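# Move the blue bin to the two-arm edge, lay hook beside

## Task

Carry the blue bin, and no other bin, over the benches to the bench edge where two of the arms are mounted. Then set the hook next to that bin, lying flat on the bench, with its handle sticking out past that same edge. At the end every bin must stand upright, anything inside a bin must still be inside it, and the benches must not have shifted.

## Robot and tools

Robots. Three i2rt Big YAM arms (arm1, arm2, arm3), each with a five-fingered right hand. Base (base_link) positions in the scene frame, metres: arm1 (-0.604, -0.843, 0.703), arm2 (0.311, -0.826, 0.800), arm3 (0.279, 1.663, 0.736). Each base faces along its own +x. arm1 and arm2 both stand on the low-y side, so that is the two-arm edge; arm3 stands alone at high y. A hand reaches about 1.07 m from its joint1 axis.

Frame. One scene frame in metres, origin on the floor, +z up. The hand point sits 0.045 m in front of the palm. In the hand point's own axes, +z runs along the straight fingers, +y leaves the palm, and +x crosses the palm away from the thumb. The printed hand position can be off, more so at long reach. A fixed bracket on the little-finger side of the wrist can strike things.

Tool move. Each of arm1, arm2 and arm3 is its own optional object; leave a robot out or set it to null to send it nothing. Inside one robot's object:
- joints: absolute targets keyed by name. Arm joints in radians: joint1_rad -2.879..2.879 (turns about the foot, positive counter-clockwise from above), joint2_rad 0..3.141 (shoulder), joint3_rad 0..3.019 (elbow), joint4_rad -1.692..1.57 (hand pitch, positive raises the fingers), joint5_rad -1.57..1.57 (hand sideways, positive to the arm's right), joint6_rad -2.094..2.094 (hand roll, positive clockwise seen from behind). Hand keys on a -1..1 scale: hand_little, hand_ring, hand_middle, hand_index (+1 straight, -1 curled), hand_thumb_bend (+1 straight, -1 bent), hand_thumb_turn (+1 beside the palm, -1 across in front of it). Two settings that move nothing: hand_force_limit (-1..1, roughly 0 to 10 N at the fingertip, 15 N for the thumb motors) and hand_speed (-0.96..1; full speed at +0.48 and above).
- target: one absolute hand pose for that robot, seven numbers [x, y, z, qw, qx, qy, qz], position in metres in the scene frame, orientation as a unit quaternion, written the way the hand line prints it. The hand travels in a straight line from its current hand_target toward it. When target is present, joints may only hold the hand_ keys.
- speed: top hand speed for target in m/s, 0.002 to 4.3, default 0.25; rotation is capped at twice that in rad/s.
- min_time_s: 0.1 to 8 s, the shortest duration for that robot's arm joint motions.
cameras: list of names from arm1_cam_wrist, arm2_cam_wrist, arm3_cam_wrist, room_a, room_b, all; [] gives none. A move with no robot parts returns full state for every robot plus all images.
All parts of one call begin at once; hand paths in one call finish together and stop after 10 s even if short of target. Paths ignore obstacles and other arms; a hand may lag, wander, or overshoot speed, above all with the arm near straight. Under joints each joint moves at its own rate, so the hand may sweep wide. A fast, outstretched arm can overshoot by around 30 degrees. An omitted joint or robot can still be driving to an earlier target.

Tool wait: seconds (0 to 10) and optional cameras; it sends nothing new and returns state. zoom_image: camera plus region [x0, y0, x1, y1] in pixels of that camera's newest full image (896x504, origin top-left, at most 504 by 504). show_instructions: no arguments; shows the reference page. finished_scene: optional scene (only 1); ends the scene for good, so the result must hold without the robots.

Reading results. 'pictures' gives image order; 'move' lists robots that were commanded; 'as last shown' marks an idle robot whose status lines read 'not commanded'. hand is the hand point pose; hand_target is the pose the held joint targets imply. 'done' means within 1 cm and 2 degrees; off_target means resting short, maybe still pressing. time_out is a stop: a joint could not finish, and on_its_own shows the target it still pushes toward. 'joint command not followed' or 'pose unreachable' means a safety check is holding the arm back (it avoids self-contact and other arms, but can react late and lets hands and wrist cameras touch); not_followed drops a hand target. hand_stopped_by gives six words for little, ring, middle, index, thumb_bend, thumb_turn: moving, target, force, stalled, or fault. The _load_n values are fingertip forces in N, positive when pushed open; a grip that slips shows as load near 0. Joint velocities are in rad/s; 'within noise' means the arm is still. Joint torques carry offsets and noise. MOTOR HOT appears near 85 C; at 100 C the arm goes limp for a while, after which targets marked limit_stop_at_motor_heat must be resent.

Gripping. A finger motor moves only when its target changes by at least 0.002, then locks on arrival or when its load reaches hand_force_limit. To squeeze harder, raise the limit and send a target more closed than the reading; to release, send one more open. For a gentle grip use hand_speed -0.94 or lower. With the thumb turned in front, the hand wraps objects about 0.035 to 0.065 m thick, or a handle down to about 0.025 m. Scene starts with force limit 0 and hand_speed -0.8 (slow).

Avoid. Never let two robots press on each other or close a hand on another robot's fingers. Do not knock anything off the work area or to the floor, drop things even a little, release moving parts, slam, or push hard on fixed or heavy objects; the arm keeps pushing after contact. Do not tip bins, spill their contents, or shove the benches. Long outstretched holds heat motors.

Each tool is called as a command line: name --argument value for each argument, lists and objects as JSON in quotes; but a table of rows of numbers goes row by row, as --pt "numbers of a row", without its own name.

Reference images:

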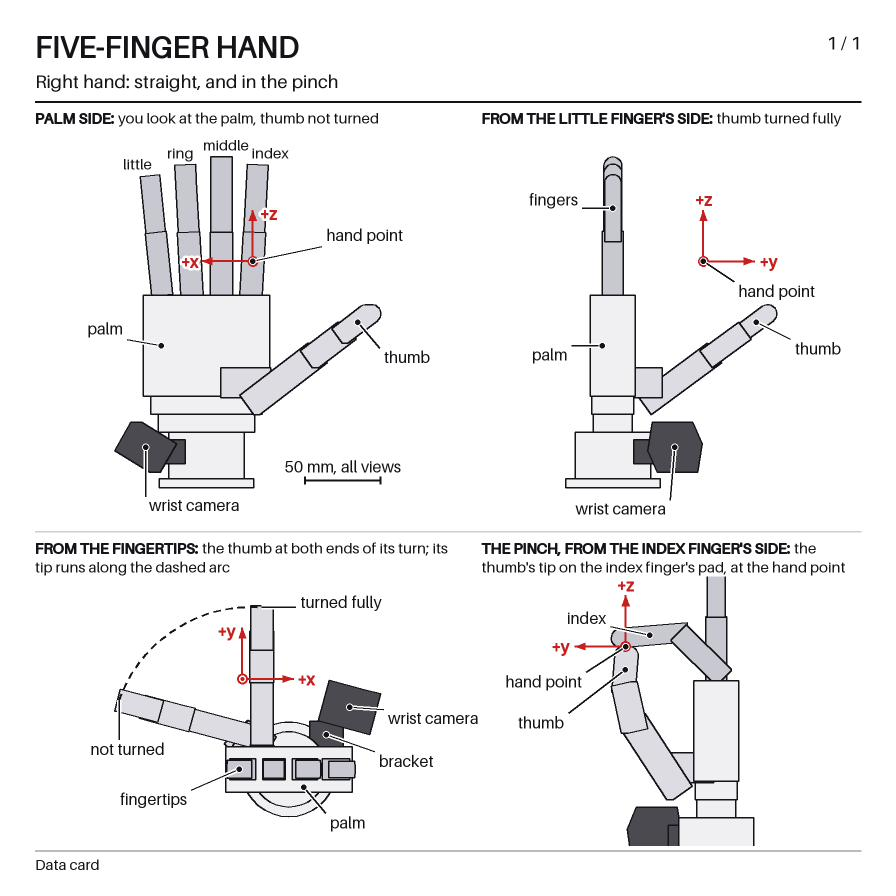

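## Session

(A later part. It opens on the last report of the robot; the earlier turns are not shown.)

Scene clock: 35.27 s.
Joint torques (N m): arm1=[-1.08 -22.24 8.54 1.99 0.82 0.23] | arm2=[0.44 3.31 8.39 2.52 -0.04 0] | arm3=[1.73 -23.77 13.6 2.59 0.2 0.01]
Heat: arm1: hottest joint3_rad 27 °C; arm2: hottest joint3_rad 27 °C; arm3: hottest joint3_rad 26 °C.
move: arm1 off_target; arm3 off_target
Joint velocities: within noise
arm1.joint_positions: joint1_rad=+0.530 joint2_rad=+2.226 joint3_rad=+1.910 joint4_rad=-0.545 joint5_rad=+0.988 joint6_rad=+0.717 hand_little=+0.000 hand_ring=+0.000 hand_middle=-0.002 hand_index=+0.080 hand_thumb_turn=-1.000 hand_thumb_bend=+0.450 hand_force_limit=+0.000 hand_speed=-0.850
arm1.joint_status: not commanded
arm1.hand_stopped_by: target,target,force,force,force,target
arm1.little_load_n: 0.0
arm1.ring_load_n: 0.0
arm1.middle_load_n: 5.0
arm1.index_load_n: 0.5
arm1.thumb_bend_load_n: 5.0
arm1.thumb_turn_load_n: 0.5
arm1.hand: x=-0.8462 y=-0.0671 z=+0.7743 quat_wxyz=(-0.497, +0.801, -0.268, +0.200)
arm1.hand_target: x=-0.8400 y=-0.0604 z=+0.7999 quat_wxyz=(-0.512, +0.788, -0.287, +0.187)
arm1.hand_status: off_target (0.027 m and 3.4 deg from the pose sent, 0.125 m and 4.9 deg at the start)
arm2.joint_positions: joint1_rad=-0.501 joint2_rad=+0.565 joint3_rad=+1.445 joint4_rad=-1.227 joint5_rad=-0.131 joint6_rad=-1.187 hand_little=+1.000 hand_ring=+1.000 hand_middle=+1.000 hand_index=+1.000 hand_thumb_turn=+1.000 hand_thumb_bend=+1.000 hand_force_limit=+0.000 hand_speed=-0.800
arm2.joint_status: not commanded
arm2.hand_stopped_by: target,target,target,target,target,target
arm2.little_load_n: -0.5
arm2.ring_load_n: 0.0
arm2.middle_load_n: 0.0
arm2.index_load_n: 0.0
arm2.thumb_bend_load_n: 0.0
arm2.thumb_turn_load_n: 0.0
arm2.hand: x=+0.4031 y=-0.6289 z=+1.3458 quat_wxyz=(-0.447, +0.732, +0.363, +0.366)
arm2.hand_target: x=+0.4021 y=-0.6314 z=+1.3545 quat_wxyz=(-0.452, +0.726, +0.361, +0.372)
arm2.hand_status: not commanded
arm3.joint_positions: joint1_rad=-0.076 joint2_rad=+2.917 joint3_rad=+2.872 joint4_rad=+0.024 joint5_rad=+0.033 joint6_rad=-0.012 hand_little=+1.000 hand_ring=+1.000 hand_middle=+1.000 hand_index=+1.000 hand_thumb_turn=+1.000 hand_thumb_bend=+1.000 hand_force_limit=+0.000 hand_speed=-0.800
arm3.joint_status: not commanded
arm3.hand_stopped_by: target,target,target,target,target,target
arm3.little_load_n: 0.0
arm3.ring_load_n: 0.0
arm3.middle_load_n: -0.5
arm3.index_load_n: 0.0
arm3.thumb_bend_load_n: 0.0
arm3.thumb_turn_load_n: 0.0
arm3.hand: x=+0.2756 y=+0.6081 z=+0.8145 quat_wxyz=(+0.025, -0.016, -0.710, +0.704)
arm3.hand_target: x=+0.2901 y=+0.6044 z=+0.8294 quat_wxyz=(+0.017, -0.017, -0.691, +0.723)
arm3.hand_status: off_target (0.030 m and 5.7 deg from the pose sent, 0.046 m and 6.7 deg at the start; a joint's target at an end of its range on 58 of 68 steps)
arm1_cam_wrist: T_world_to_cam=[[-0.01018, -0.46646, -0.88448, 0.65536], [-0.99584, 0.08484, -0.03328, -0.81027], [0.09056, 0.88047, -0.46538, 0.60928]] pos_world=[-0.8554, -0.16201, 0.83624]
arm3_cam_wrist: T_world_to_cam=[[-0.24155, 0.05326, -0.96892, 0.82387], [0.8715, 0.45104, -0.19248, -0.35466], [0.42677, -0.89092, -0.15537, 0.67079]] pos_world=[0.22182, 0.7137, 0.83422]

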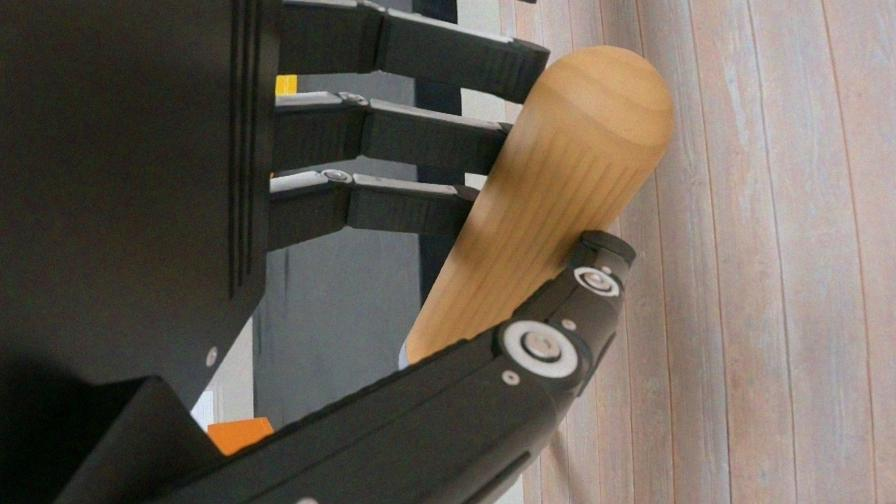

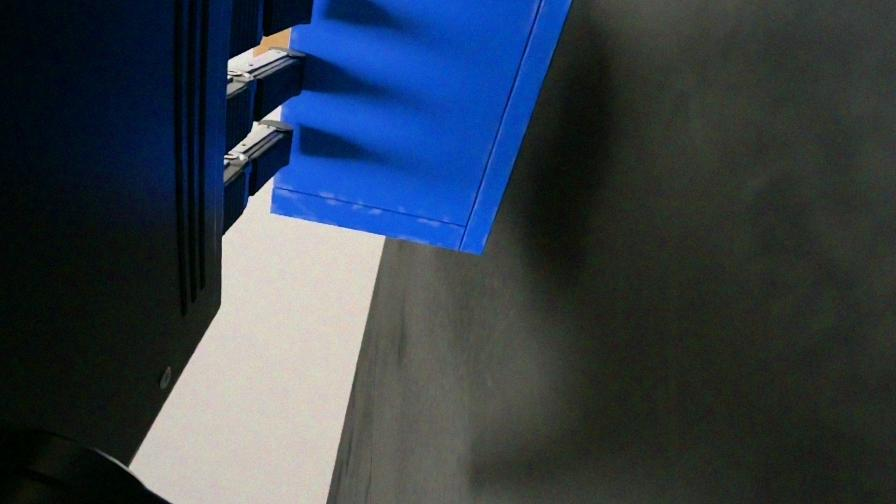

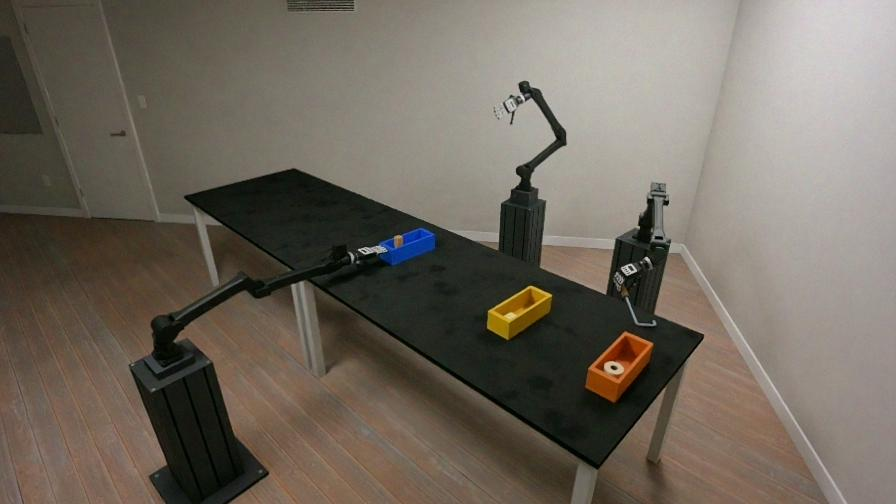

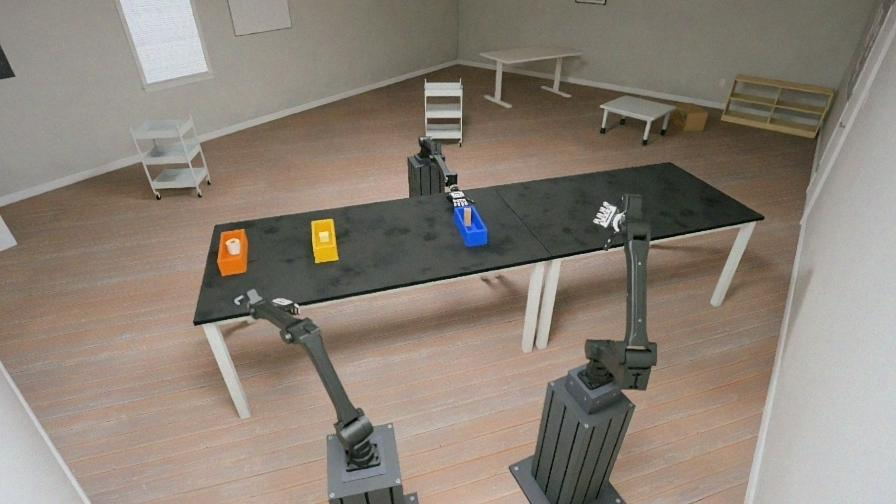

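move --arm1 '{"target": [-0.864, -0.022, 0.80, 0.5118, -0.7881, 0.2868, -0.1863], "speed": 0.08}' --arm3 '{"target": [0.285, 0.72, 0.87, 0, 0, 0.7373, -0.6756], "speed": 0.1}' --cameras '["arm1_cam_wrist", "room_a", "room_b"]'

zoom_image --camera "room_a" --region '[580, 240, 710, 350]'

zoom_image --camera "room_b" --region '[190, 230, 330, 320]'

Scene clock: 39.17 s.
Joint torques (N m): arm1=[-0.32 -19.6 14.23 1.32 0.74 0.31] | arm2=[0.85 3.19 8.36 2.56 -0.07 -0.02] | arm3=[0.09 -22.3 7.6 2.37 0.01 -0.01]
Heat: arm1: hottest joint3_rad 28 °C; arm2: hottest joint3_rad 27 °C; arm3: hottest joint3_rad 26 °C.
move: arm1 off_target; arm3 done
Joint velocities: within noise
arm1.joint_positions: joint1_rad=+0.528 joint2_rad=+2.311 joint3_rad=+2.070 joint4_rad=-0.636 joint5_rad=+0.994 joint6_rad=+0.717 hand_little=+0.000 hand_ring=+0.000 hand_middle=-0.002 hand_index=+0.080 hand_thumb_turn=-1.000 hand_thumb_bend=+0.450 hand_force_limit=+0.000 hand_speed=-0.850
arm1.joint_status: not commanded
arm1.hand_stopped_by: target,target,force,force,force,target
arm1.little_load_n: 0.0
arm1.ring_load_n: 0.0
arm1.middle_load_n: 4.0
arm1.index_load_n: 0.0
arm1.thumb_bend_load_n: 5.0
arm1.thumb_turn_load_n: 0.0
arm1.hand: x=-0.8551 y=-0.0436 z=+0.7748 quat_wxyz=(-0.493, +0.802, -0.266, +0.207)
arm1.hand_target: x=-0.8630 y=-0.0246 z=+0.8007 quat_wxyz=(-0.512, +0.788, -0.286, +0.186)
arm1.hand_status: off_target (0.034 m and 4.3 deg from the pose sent, 0.055 m and 3.4 deg at the start)
arm2: as last shown
arm2.little_load_n: 0.0
arm3.joint_positions: joint1_rad=-0.076 joint2_rad=+2.331 joint3_rad=+1.950 joint4_rad=+0.280 joint5_rad=-0.030 joint6_rad=-0.012 hand_little=+1.000 hand_ring=+1.000 hand_middle=+1.000 hand_index=+1.000 hand_thumb_turn=+1.000 hand_thumb_bend=+1.000 hand_force_limit=+0.000 hand_speed=-0.800
arm3.joint_status: not commanded
arm3.hand_stopped_by: target,target,target,target,target,target
arm3.little_load_n: 0.0
arm3.ring_load_n: 0.0
arm3.middle_load_n: 0.0
arm3.index_load_n: 0.0
arm3.thumb_bend_load_n: 0.0
arm3.thumb_turn_load_n: -0.5
arm3.hand: x=+0.2908 y=+0.7177 z=+0.8768 quat_wxyz=(+0.002, +0.006, -0.738, +0.675)
arm3.hand_target: x=+0.2850 y=+0.7200 z=+0.8700 quat_wxyz=(+0.000, +0.000, -0.737, +0.675)
arm3.hand_status: done (0.009 m and 0.7 deg from the pose sent, 0.125 m and 5.6 deg at the start)
arm1_cam_wrist: T_world_to_cam=[[-0.00301, -0.47745, -0.87865, 0.66774], [-0.99492, 0.0898, -0.04539, -0.81071], [0.10057, 0.87406, -0.4753, 0.60549]] pos_world=[-0.86548, -0.13761, 0.8377]

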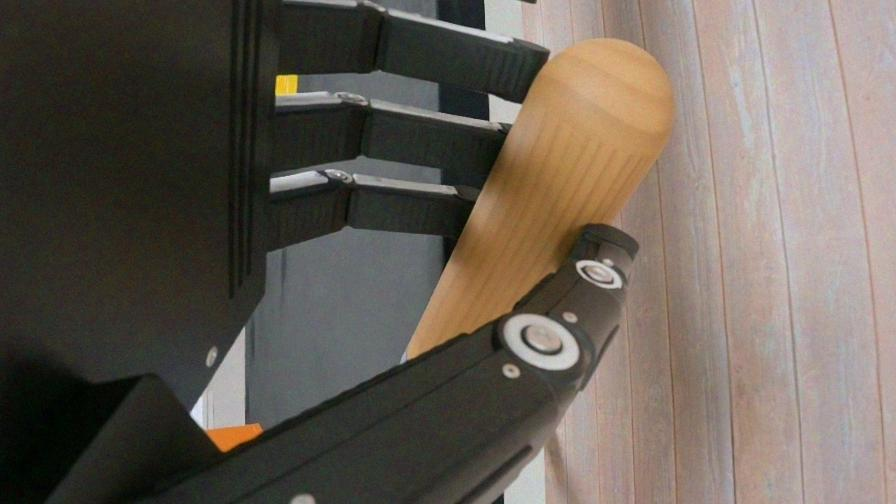

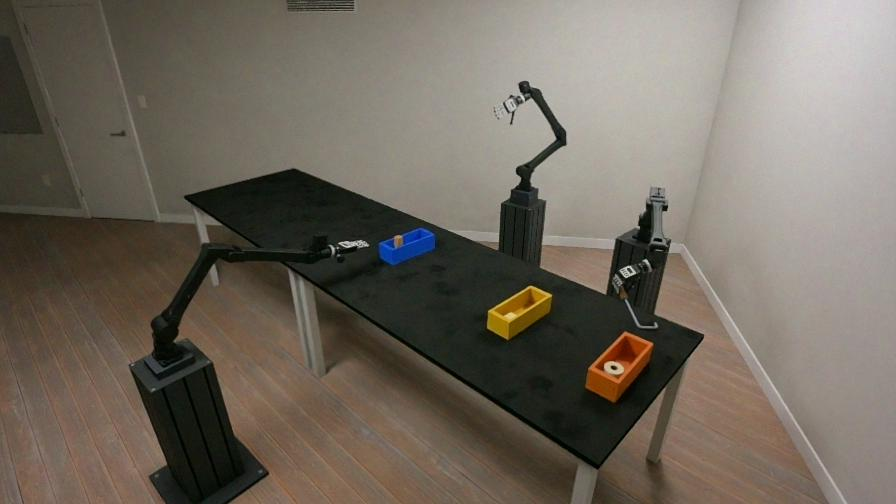

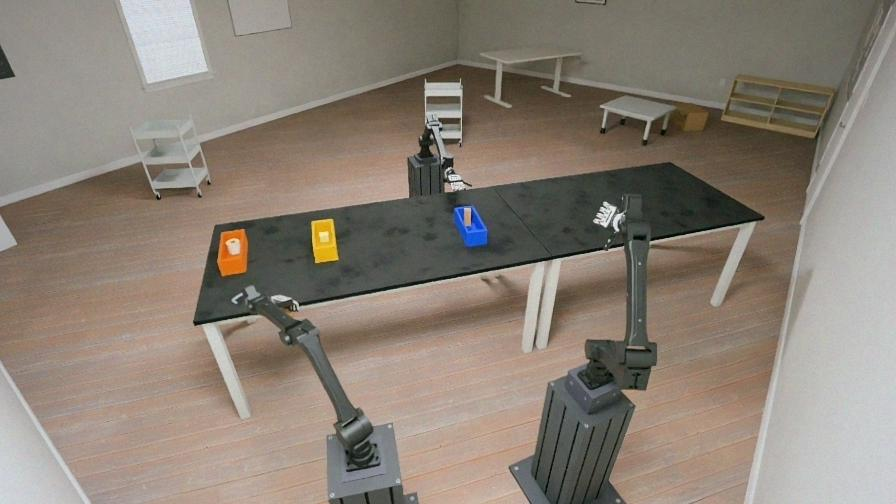

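Scaled by 3.877 from the camera's image (finer frame: 1280x720).

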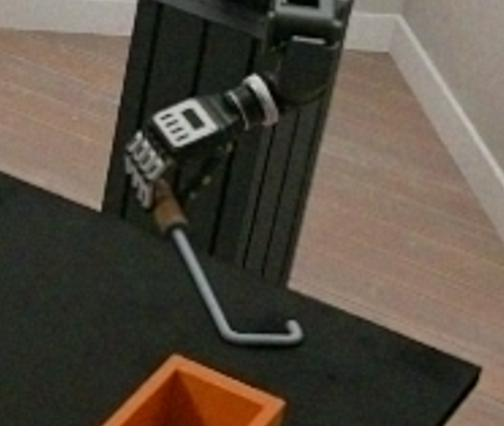

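Scaled by 3.600 from the camera's image (finer frame: 1280x720).

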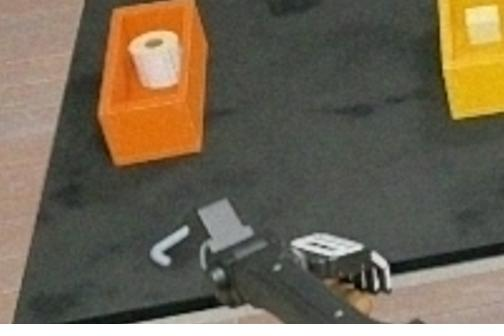

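move --arm1 '{"target": [-0.879, 0.005, 0.802, 0.5118, -0.7881, 0.2868, -0.1863], "speed": 0.08}' --arm3 '{"target": [0.285, 0.95, 0.97, 0, 0, 0.793, -0.609], "speed": 0.2}' --cameras '["arm1_cam_wrist", "room_a"]'

zoom_image --camera "room_a" --region '[580, 240, 710, 350]'

Scene clock: 41.47 s.
Joint torques (N m): arm1=[-0.62 -20.13 15.42 2.17 0.51 0.54] | arm2=[0.91 3.43 8.32 2.52 -0.07 -0.02] | arm3=[-0.44 -14.15 7.54 1.09 0.01 -0.1]
Heat: arm1: hottest joint3_rad 28 °C; arm2: hottest joint3_rad 28 °C; arm3: hottest joint3_rad 26 °C.
move: arm1 off_target; arm3 off_target
Joint velocities: within noise
arm1.joint_positions: joint1_rad=+0.530 joint2_rad=+2.413 joint3_rad=+2.267 joint4_rad=-0.761 joint5_rad=+1.000 joint6_rad=+0.694 hand_little=+0.000 hand_ring=+0.000 hand_middle=-0.002 hand_index=+0.080 hand_thumb_turn=-1.000 hand_thumb_bend=+0.450 hand_force_limit=+0.000 hand_speed=-0.850
arm1.joint_status: not commanded
arm1.hand_stopped_by: target,target,force,force,force,target
arm1.little_load_n: 0.0
arm1.ring_load_n: 2.0
arm1.middle_load_n: 3.5
arm1.index_load_n: 0.0
arm1.thumb_bend_load_n: 7.5
arm1.thumb_turn_load_n: -1.0
arm1.hand: x=-0.8651 y=-0.0243 z=+0.7744 quat_wxyz=(-0.483, +0.809, -0.251, +0.223)
arm1.hand_target: x=-0.8774 y=+0.0002 z=+0.8035 quat_wxyz=(-0.513, +0.788, -0.286, +0.185)
arm1.hand_status: off_target (0.043 m and 7.2 deg from the pose sent, 0.061 m and 4.3 deg at the start)
arm2: as last shown
arm3.joint_positions: joint1_rad=-0.082 joint2_rad=+1.646 joint3_rad=+1.278 joint4_rad=+0.134 joint5_rad=-0.042 joint6_rad=-0.012 hand_little=+1.000 hand_ring=+1.000 hand_middle=+1.000 hand_index=+1.000 hand_thumb_turn=+1.000 hand_thumb_bend=+1.000 hand_force_limit=+0.000 hand_speed=-0.800
arm3.joint_status: not commanded
arm3.hand_stopped_by: target,target,target,target,target,target
arm3.little_load_n: 0.0
arm3.ring_load_n: 0.0
arm3.middle_load_n: 0.0
arm3.index_load_n: 0.0
arm3.thumb_bend_load_n: 0.0
arm3.thumb_turn_load_n: 0.0
arm3.hand: x=+0.2945 y=+0.9453 z=+0.9902 quat_wxyz=(-0.002, +0.006, -0.781, +0.625)
arm3.hand_target: x=+0.2852 y=+0.9502 z=+0.9704 quat_wxyz=(+0.000, +0.000, -0.793, +0.609)
arm3.hand_status: off_target (0.023 m and 2.4 deg from the pose sent, 0.250 m and 9.9 deg at the start)
arm1_cam_wrist: T_world_to_cam=[[0.02962, -0.5107, -0.85925, 0.689], [-0.99357, 0.07891, -0.08115, -0.79379], [0.10925, 0.85613, -0.50509, 0.61969]] pos_world=[-0.8768, -0.11602, 0.84059]

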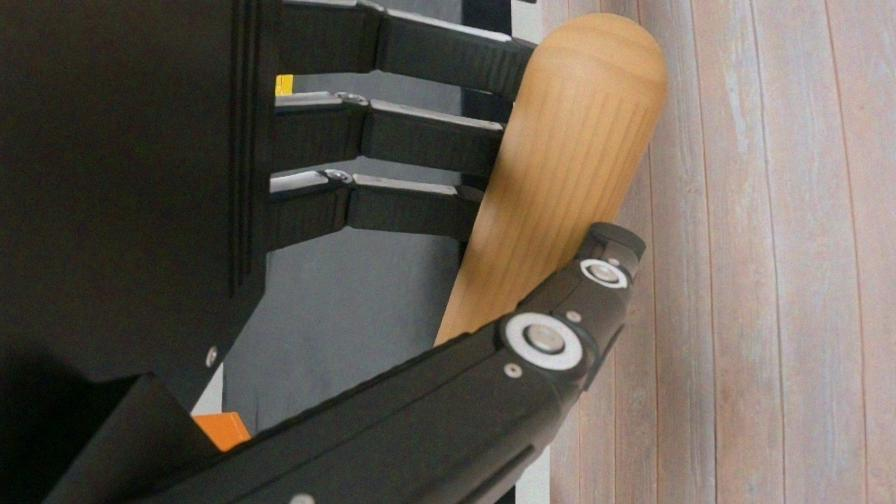

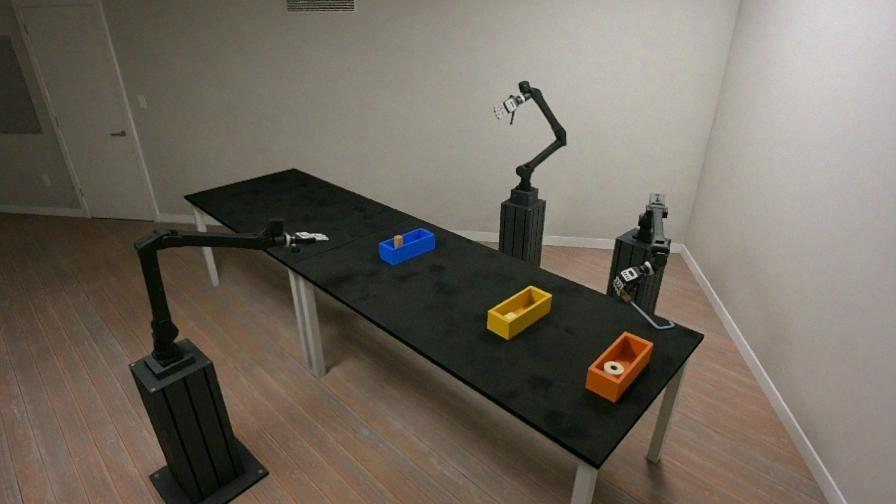

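Scaled by 3.877 from the camera's image (finer frame: 1280x720).

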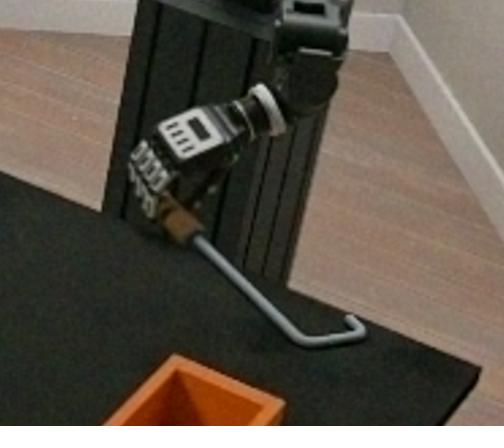

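move --arm1 '{"target": [-0.868, -0.018, 0.835, 0.5118, -0.7881, 0.2868, -0.1863], "speed": 0.1}' --cameras '["arm1_cam_wrist", "room_a", "room_b"]'

zoom_image --camera "room_a" --region '[580, 240, 710, 350]'

zoom_image --camera "room_b" --region '[190, 230, 330, 320]'

Scene clock: 42.93 s.
Joint torques (N m): arm1=[-0.62 -24 9.5 1.91 0.99 0.35] | arm2=[0.73 3.25 8.29 2.4 -0.06 -0.02] | arm3=[-0.5 -14.33 7.57 1.13 0 -0.09]
Heat: arm1: hottest joint3_rad 28 °C; arm2: hottest joint3_rad 28 °C; arm3: hottest joint3_rad 26 °C.
move: arm1 off_target
Joint velocities: within noise
arm1.joint_positions: joint1_rad=+0.530 joint2_rad=+2.370 joint3_rad=+2.253 joint4_rad=-0.761 joint5_rad=+0.991 joint6_rad=+0.717 hand_little=+0.000 hand_ring=+0.000 hand_middle=-0.002 hand_index=+0.080 hand_thumb_turn=-1.000 hand_thumb_bend=+0.450 hand_force_limit=+0.000 hand_speed=-0.850
arm1.joint_status: not commanded
arm1.hand_stopped_by: target,target,force,force,force,target
arm1.little_load_n: 0.0
arm1.ring_load_n: 0.5
arm1.middle_load_n: 4.0
arm1.index_load_n: 0.0
arm1.thumb_bend_load_n: 4.5
arm1.thumb_turn_load_n: 0.5
arm1.hand: x=-0.8668 y=-0.0245 z=+0.8026 quat_wxyz=(-0.493, +0.803, -0.265, +0.205)
arm1.hand_target: x=-0.8678 y=-0.0187 z=+0.8349 quat_wxyz=(-0.512, +0.788, -0.287, +0.186)
arm1.hand_status: off_target (0.033 m and 4.3 deg from the pose sent, 0.061 m and 7.2 deg at the start)
arm2, arm3: as last shown
arm2.thumb_bend_load_n: 0.5
arm1_cam_wrist: T_world_to_cam=[[-0.00344, -0.47872, -0.87796, 0.7003], [-0.99537, 0.08599, -0.04298, -0.82523], [0.09608, 0.87375, -0.47679, 0.60054]] pos_world=[-0.8767, -0.11851, 0.8657]

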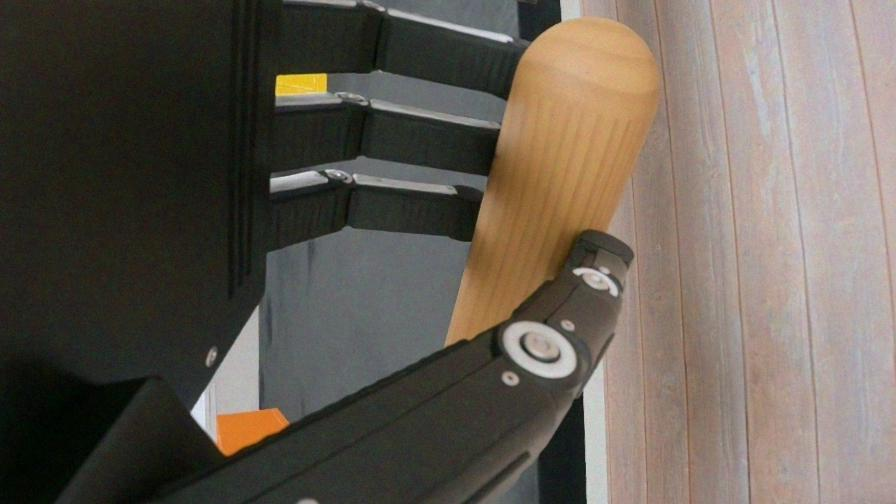

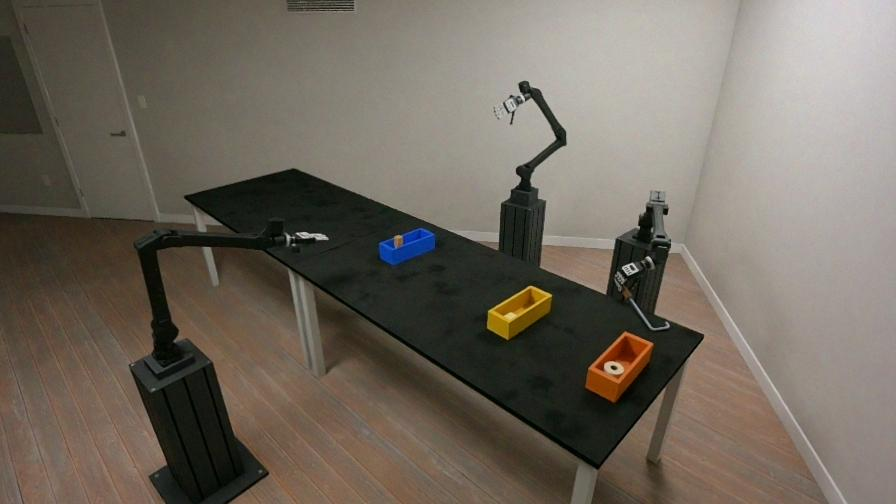

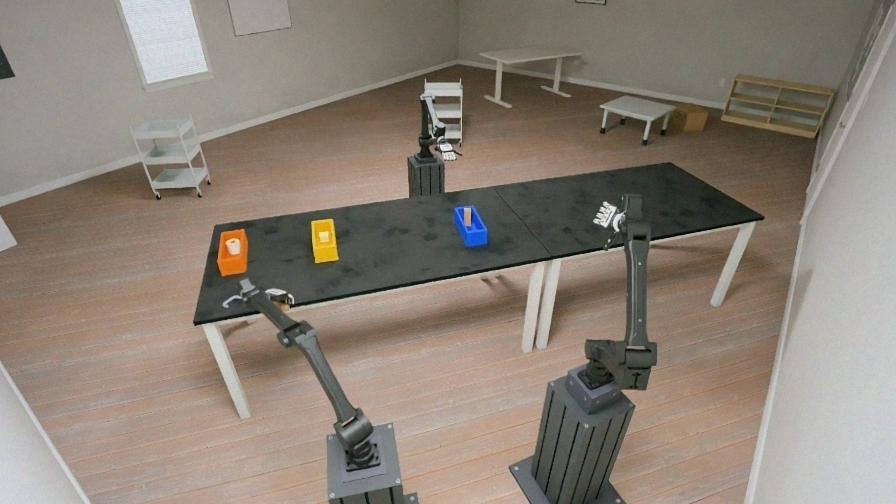

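Scaled by 3.877 from the camera's image (finer frame: 1280x720).

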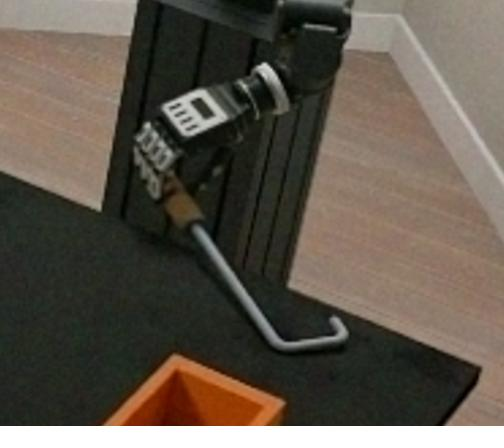

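Scaled by 3.600 from the camera's image (finer frame: 1280x720).

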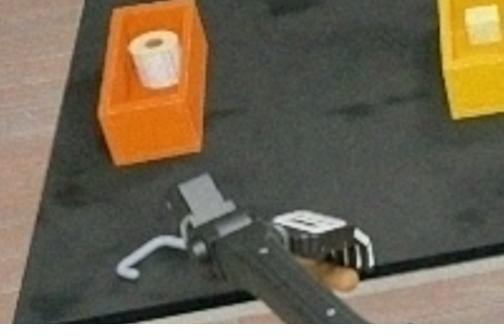

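move --arm1 '{"joints": {"hand_index": -0.4, "hand_middle": -0.35, "hand_ring": -0.4, "hand_little": -0.2, "hand_thumb_bend": 0.1, "hand_speed": -0.85, "hand_force_limit": 0.2}}' --cameras '["arm1_cam_wrist"]'

Scene clock: 44.43 s.
Joint torques (N m): arm1=[-0.44 -24 9.51 1.88 0.95 0.32] | arm2=[0.5 3.55 8.32 2.39 -0.05 -0.01] | arm3=[-0.56 -14.1 7.54 1.1 0 -0.09]
Heat: arm1: hottest joint3_rad 28 °C; arm2: hottest joint3_rad 28 °C; arm3: hottest joint3_rad 26 °C.
move: arm1 off_target
Joint velocities: within noise
arm1.joint_positions: joint1_rad=+0.530 joint2_rad=+2.370 joint3_rad=+2.253 joint4_rad=-0.761 joint5_rad=+0.991 joint6_rad=+0.722 hand_little=-0.200 hand_ring=-0.079 hand_middle=-0.027 hand_index=-0.083 hand_thumb_turn=-1.000 hand_thumb_bend=+0.428 hand_force_limit=+0.200 hand_speed=-0.850
arm1.joint_status: hand_ring off_target (ended at -0.079, target -0.400); hand_middle off_target (ended at -0.027, target -0.350); hand_index off_target (ended at -0.083, target -0.400); hand_thumb_bend off_target (ended at +0.428, target +0.100); the others done
arm1.hand_stopped_by: target,force,force,force,force,target
arm1.little_load_n: 0.0
arm1.ring_load_n: 4.0
arm1.middle_load_n: 2.0
arm1.index_load_n: 6.5
arm1.thumb_bend_load_n: 11.5
arm1.thumb_turn_load_n: 3.0
arm1.hand: x=-0.8669 y=-0.0243 z=+0.8027 quat_wxyz=(-0.493, +0.802, -0.267, +0.204)
arm1.hand_target: x=-0.8679 y=-0.0187 z=+0.8348 quat_wxyz=(-0.512, +0.788, -0.287, +0.186)
arm1.hand_status: not commanded
arm2, arm3: as last shown
arm2.thumb_bend_load_n: 0.0
arm3.thumb_turn_load_n: -0.5
arm1_cam_wrist: T_world_to_cam=[[-0.00671, -0.47633, -0.87924, 0.69879], [-0.9953, 0.08814, -0.04016, -0.82747], [0.09662, 0.87484, -0.47468, 0.59919]] pos_world=[-0.87679, -0.11841, 0.8656]

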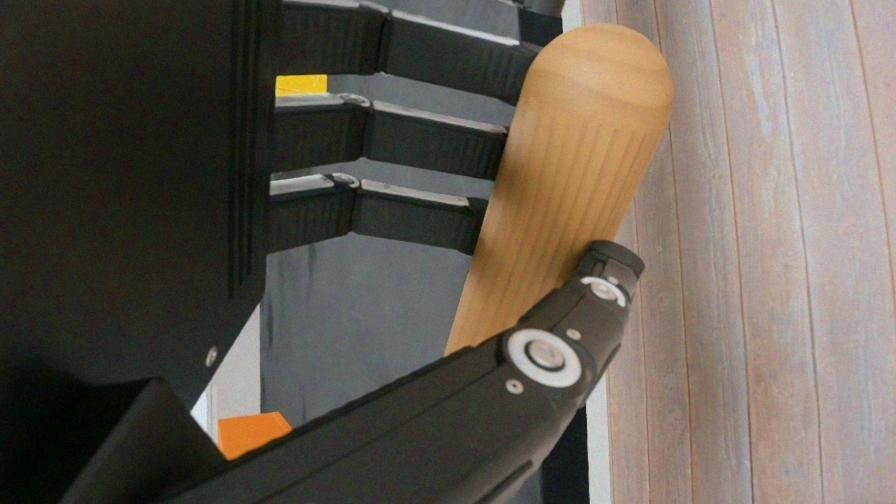

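move --arm1 '{"target": [-0.72, -0.05, 0.85, 0.4870, -0.7644, 0.3564, -0.2271], "speed": 0.15}' --cameras '["arm1_cam_wrist", "room_a", "room_b"]'

zoom_image --camera "room_a" --region '[560, 240, 710, 350]'

zoom_image --camera "room_b" --region '[190, 230, 370, 330]'

Scene clock: 46.63 s.
Joint torques (N m): arm1=[-0.56 -22.77 9.06 2.15 0.91 0.42] | arm2=[0.5 3.31 8.36 2.51 -0.04 -0.02] | arm3=[-0.5 -14.04 7.54 1.02 -0.01 -0.1]
Heat: arm1: hottest joint3_rad 28 °C; arm2: hottest joint3_rad 28 °C; arm3: hottest joint3_rad 26 °C.
move: arm1 off_target
Joint velocities: within noise
arm1.joint_positions: joint1_rad=+0.377 joint2_rad=+2.165 joint3_rad=+1.938 joint4_rad=-0.714 joint5_rad=+0.995 joint6_rad=+0.762 hand_little=-0.200 hand_ring=-0.079 hand_middle=-0.027 hand_index=-0.083 hand_thumb_turn=-1.000 hand_thumb_bend=+0.428 hand_force_limit=+0.200 hand_speed=-0.850
arm1.joint_status: not commanded
arm1.hand_stopped_by: target,force,force,force,force,target
arm1.little_load_n: 0.0
arm1.ring_load_n: 4.0
arm1.middle_load_n: 1.5
arm1.index_load_n: 5.5
arm1.thumb_bend_load_n: 11.5
arm1.thumb_turn_load_n: 2.0
arm1.hand: x=-0.7184 y=-0.0582 z=+0.8149 quat_wxyz=(-0.461, +0.784, -0.331, +0.251)
arm1.hand_target: x=-0.7199 y=-0.0509 z=+0.8502 quat_wxyz=(-0.487, +0.765, -0.356, +0.227)
arm1.hand_status: off_target (0.036 m and 5.4 deg from the pose sent, 0.156 m and 11.4 deg at the start)
arm2, arm3: as last shown
arm3.thumb_turn_load_n: 0.0
arm1_cam_wrist: T_world_to_cam=[[-0.0886, -0.49549, -0.86409, 0.62201], [-0.96546, 0.25612, -0.04788, -0.63875], [0.24504, 0.83, -0.50106, 0.74585]] pos_world=[-0.74433, -0.14726, 0.88061]

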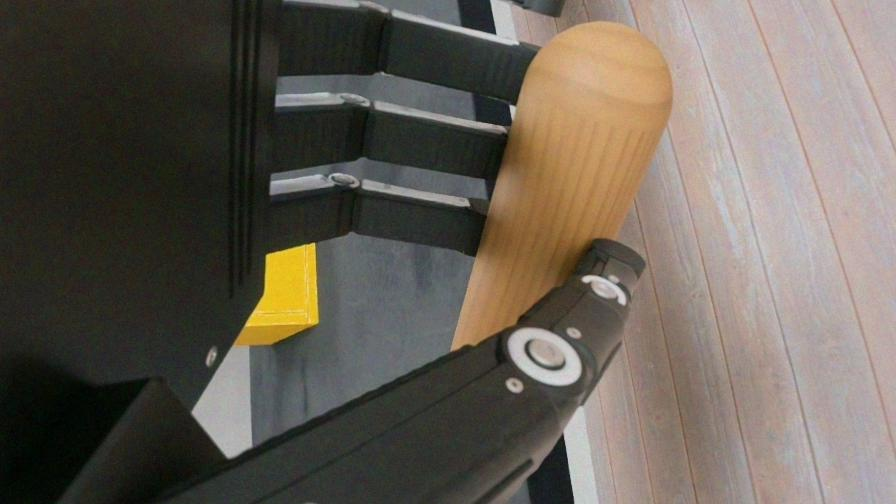

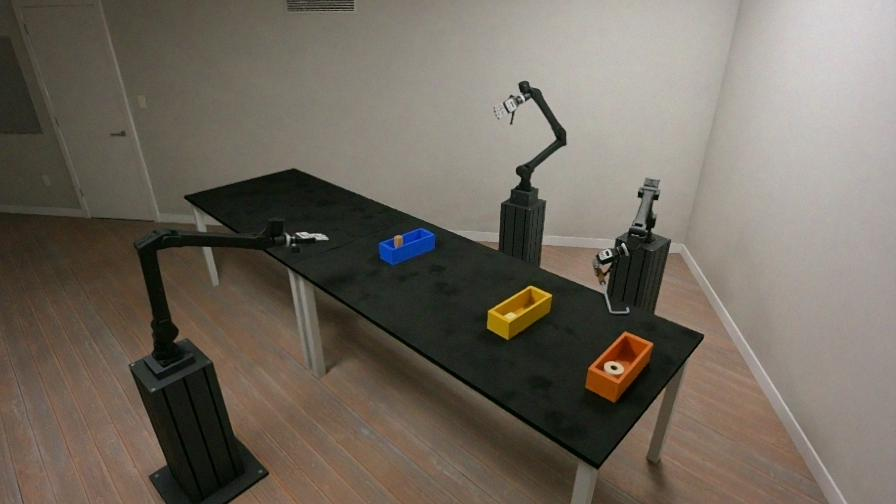

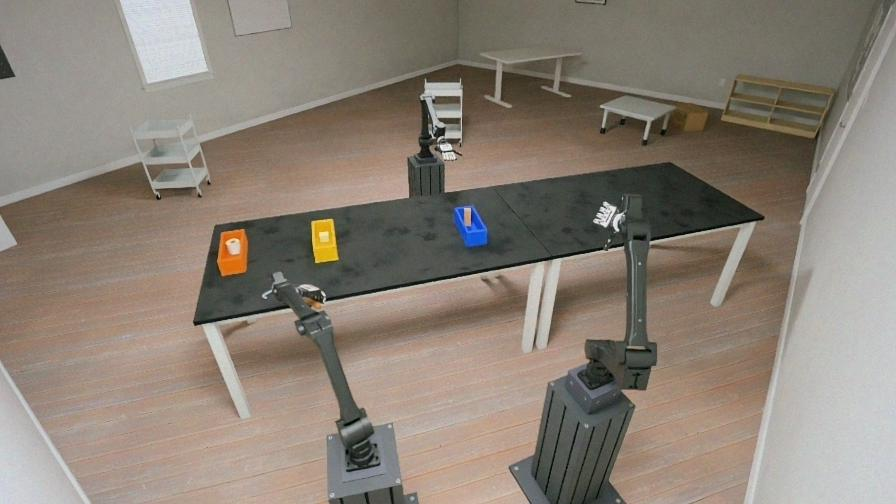

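Scaled by 3.360 from the camera's image (finer frame: 1280x720).

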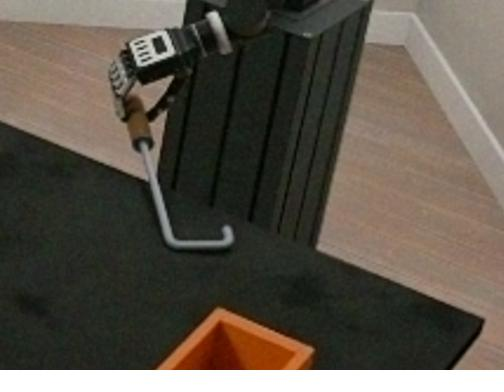

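Scaled by 2.800 from the camera's image (finer frame: 1280x720).

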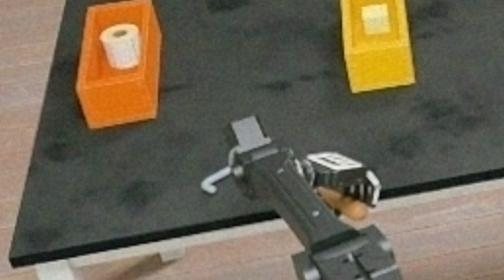

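move --arm1 '{"target": [-0.42, -0.07, 0.85, 0.4532, -0.7113, 0.4532, -0.2887], "speed": 0.18}' --cameras '["room_a", "room_b"]'

zoom_image --camera "room_a" --region '[480, 220, 660, 350]'

move --arm1 '{"target": [-0.2, -0.06, 0.845, 0.4116, -0.6460, 0.5421, -0.3454], "speed": 0.18}' --cameras '["arm1_cam_wrist", "room_a", "room_b"]'

zoom_image --camera "room_a" --region '[450, 200, 630, 330]'

zoom_image --camera "room_b" --region '[290, 220, 470, 330]'

Scene clock: 49.17 s.
Joint torques (N m): arm1=[0.03 -20.84 10.36 2.3 0.69 0.05] | arm2=[0.62 3.25 8.39 2.63 -0.07 0.01] | arm3=[-0.73 -14.1 7.5 1.1 -0.01 -0.1]
Heat: arm1: hottest joint3_rad 28 °C; arm2: hottest joint3_rad 28 °C; arm3: hottest joint3_rad 26 °C.
move: arm1 off_target
Joint velocities: within noise
arm1.joint_positions: joint1_rad=-0.026 joint2_rad=+2.076 joint3_rad=+1.773 joint4_rad=-0.510 joint5_rad=+0.904 joint6_rad=+0.637 hand_little=-0.200 hand_ring=-0.079 hand_middle=-0.027 hand_index=-0.083 hand_thumb_turn=-1.000 hand_thumb_bend=+0.428 hand_force_limit=+0.200 hand_speed=-0.850
arm1.joint_status: not commanded
arm1.hand_stopped_by: target,force,force,force,force,target
arm1.little_load_n: 0.0
arm1.ring_load_n: 4.5
arm1.middle_load_n: 2.0
arm1.index_load_n: 5.0
arm1.thumb_bend_load_n: 11.0
arm1.thumb_turn_load_n: 2.5
arm1.hand: x=-0.4159 y=-0.0828 z=+0.8137 quat_wxyz=(-0.425, +0.726, -0.449, +0.302)
arm1.hand_target: x=-0.4202 y=-0.0713 z=+0.8503 quat_wxyz=(-0.453, +0.711, -0.453, +0.289)
arm1.hand_status: off_target (0.039 m and 4.0 deg from the pose sent, 0.301 m and 16.8 deg at the start)
arm2, arm3: as last shown
arm2.middle_load_n: -0.5

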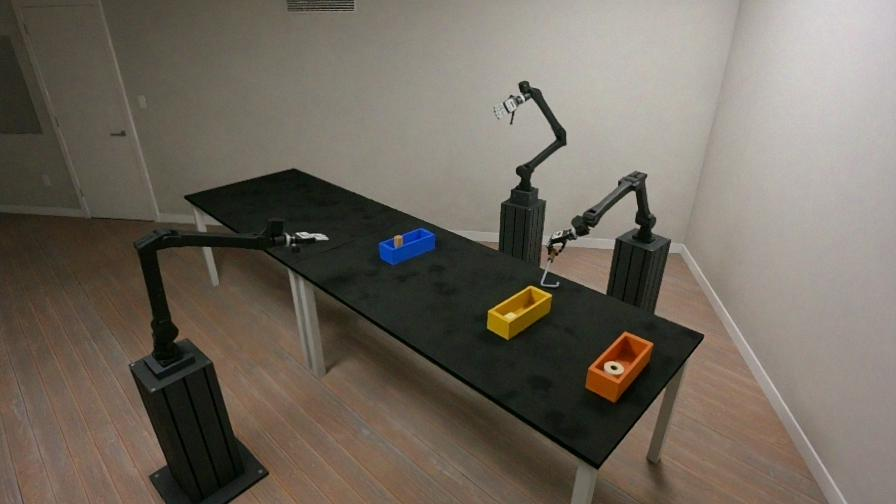

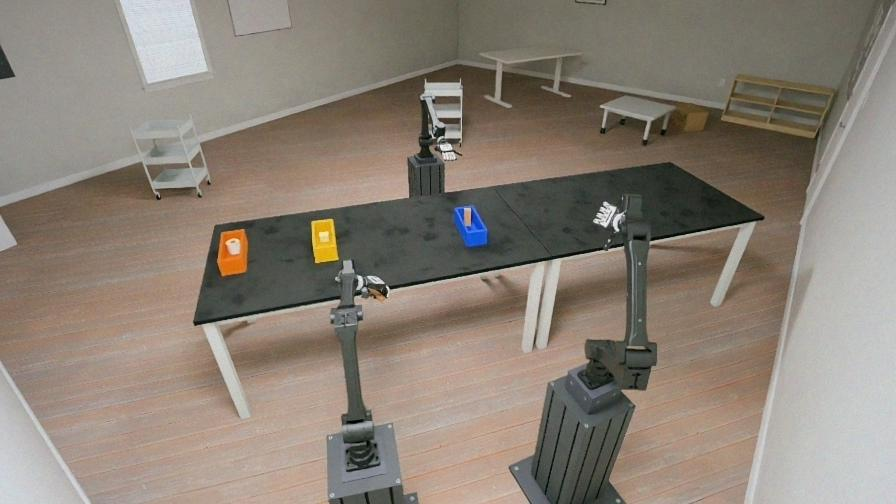

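Scaled by 2.800 from the camera's image (finer frame: 1280x720).

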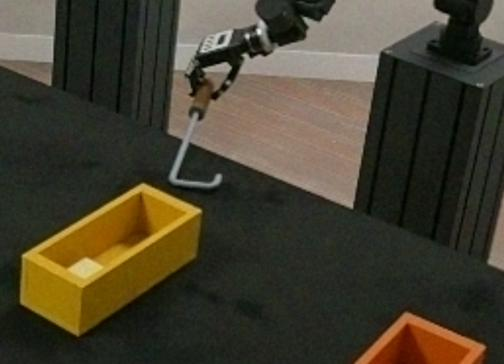

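Scene clock: 51.30 s.
Joint torques (N m): arm1=[-1.03 -20.48 14.48 1.07 0.84 0.25] | arm2=[0.79 3.02 8.29 2.55 -0.07 0] | arm3=[-0.56 -14.21 7.54 1.01 0.02 -0.11]
Heat: arm1: hottest joint3_rad 29 °C; arm2: hottest joint3_rad 28 °C; arm3: hottest joint3_rad 26 °C.
move: arm1 off_target
Joint velocities: within noise
arm1.joint_positions: joint1_rad=-0.271 joint2_rad=+2.312 joint3_rad=+2.185 joint4_rad=-0.674 joint5_rad=+0.901 joint6_rad=+0.622 hand_little=-0.200 hand_ring=-0.079 hand_middle=-0.027 hand_index=-0.083 hand_thumb_turn=-1.000 hand_thumb_bend=+0.428 hand_force_limit=+0.200 hand_speed=-0.850
arm1.joint_status: not commanded
arm1.hand_stopped_by: target,force,force,force,force,target
arm1.little_load_n: 0.0
arm1.ring_load_n: 4.5
arm1.middle_load_n: 2.0
arm1.index_load_n: 4.5
arm1.thumb_bend_load_n: 11.5
arm1.thumb_turn_load_n: 2.0
arm1.hand: x=-0.2112 y=-0.0761 z=+0.8150 quat_wxyz=(-0.388, +0.667, -0.529, +0.353)
arm1.hand_target: x=-0.2010 y=-0.0627 z=+0.8454 quat_wxyz=(-0.412, +0.646, -0.542, +0.345)
arm1.hand_status: off_target (0.036 m and 4.0 deg from the pose sent, 0.219 m and 15.0 deg at the start)
arm2, arm3: as last shown
arm2.middle_load_n: 0.0
arm3.thumb_turn_load_n: -0.5
arm1_cam_wrist: T_world_to_cam=[[-0.33084, -0.36113, -0.87186, 0.6236], [-0.70726, 0.70654, -0.02428, -0.07487], [0.62476, 0.6086, -0.48916, 0.69012]] pos_world=[-0.27781, -0.1419, 0.87945]

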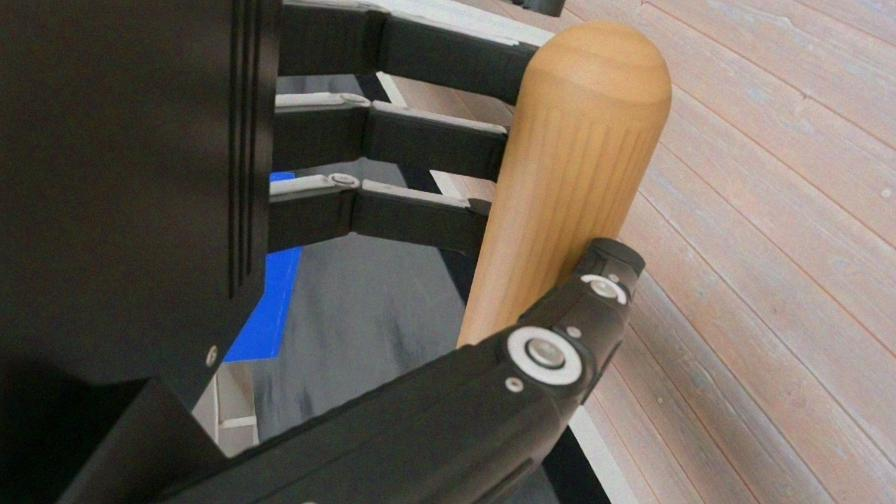

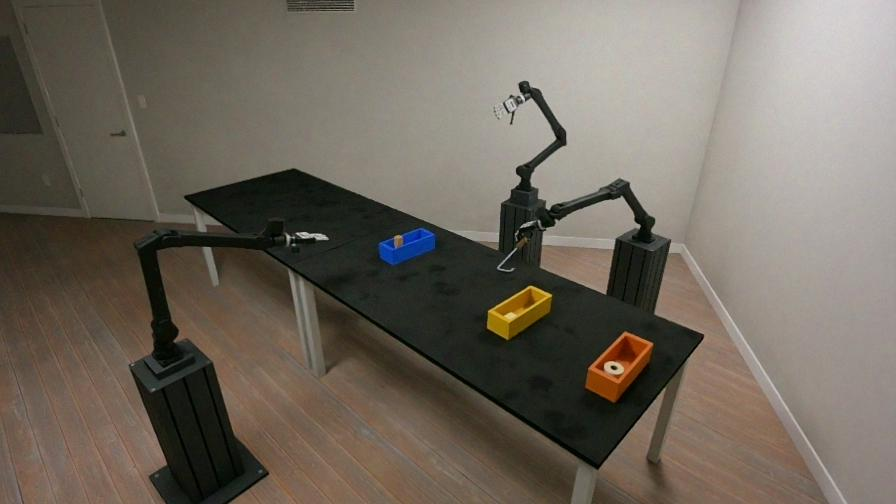

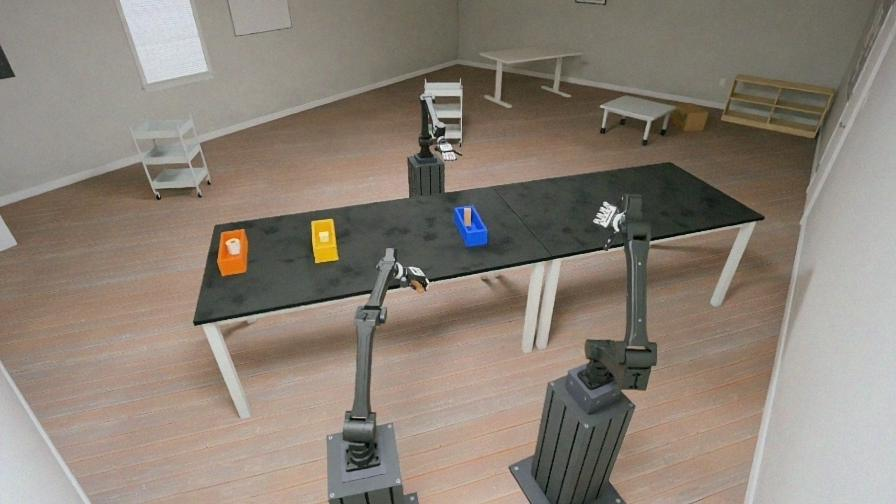

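Scaled by 2.800 from the camera's image (finer frame: 1280x720).

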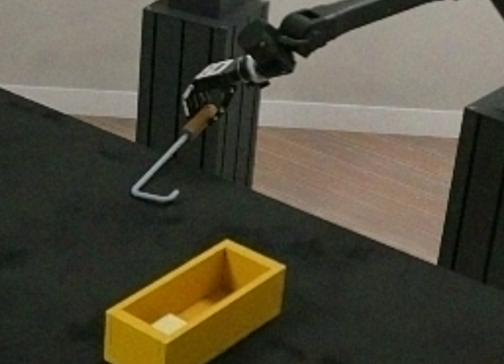

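Scaled by 2.800 from the camera's image (finer frame: 1280x720).

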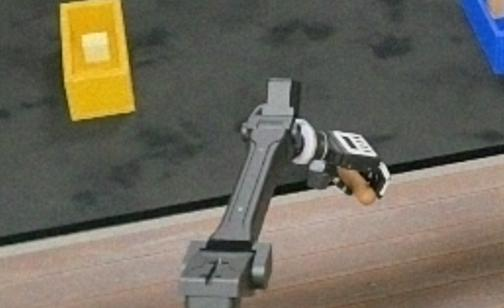

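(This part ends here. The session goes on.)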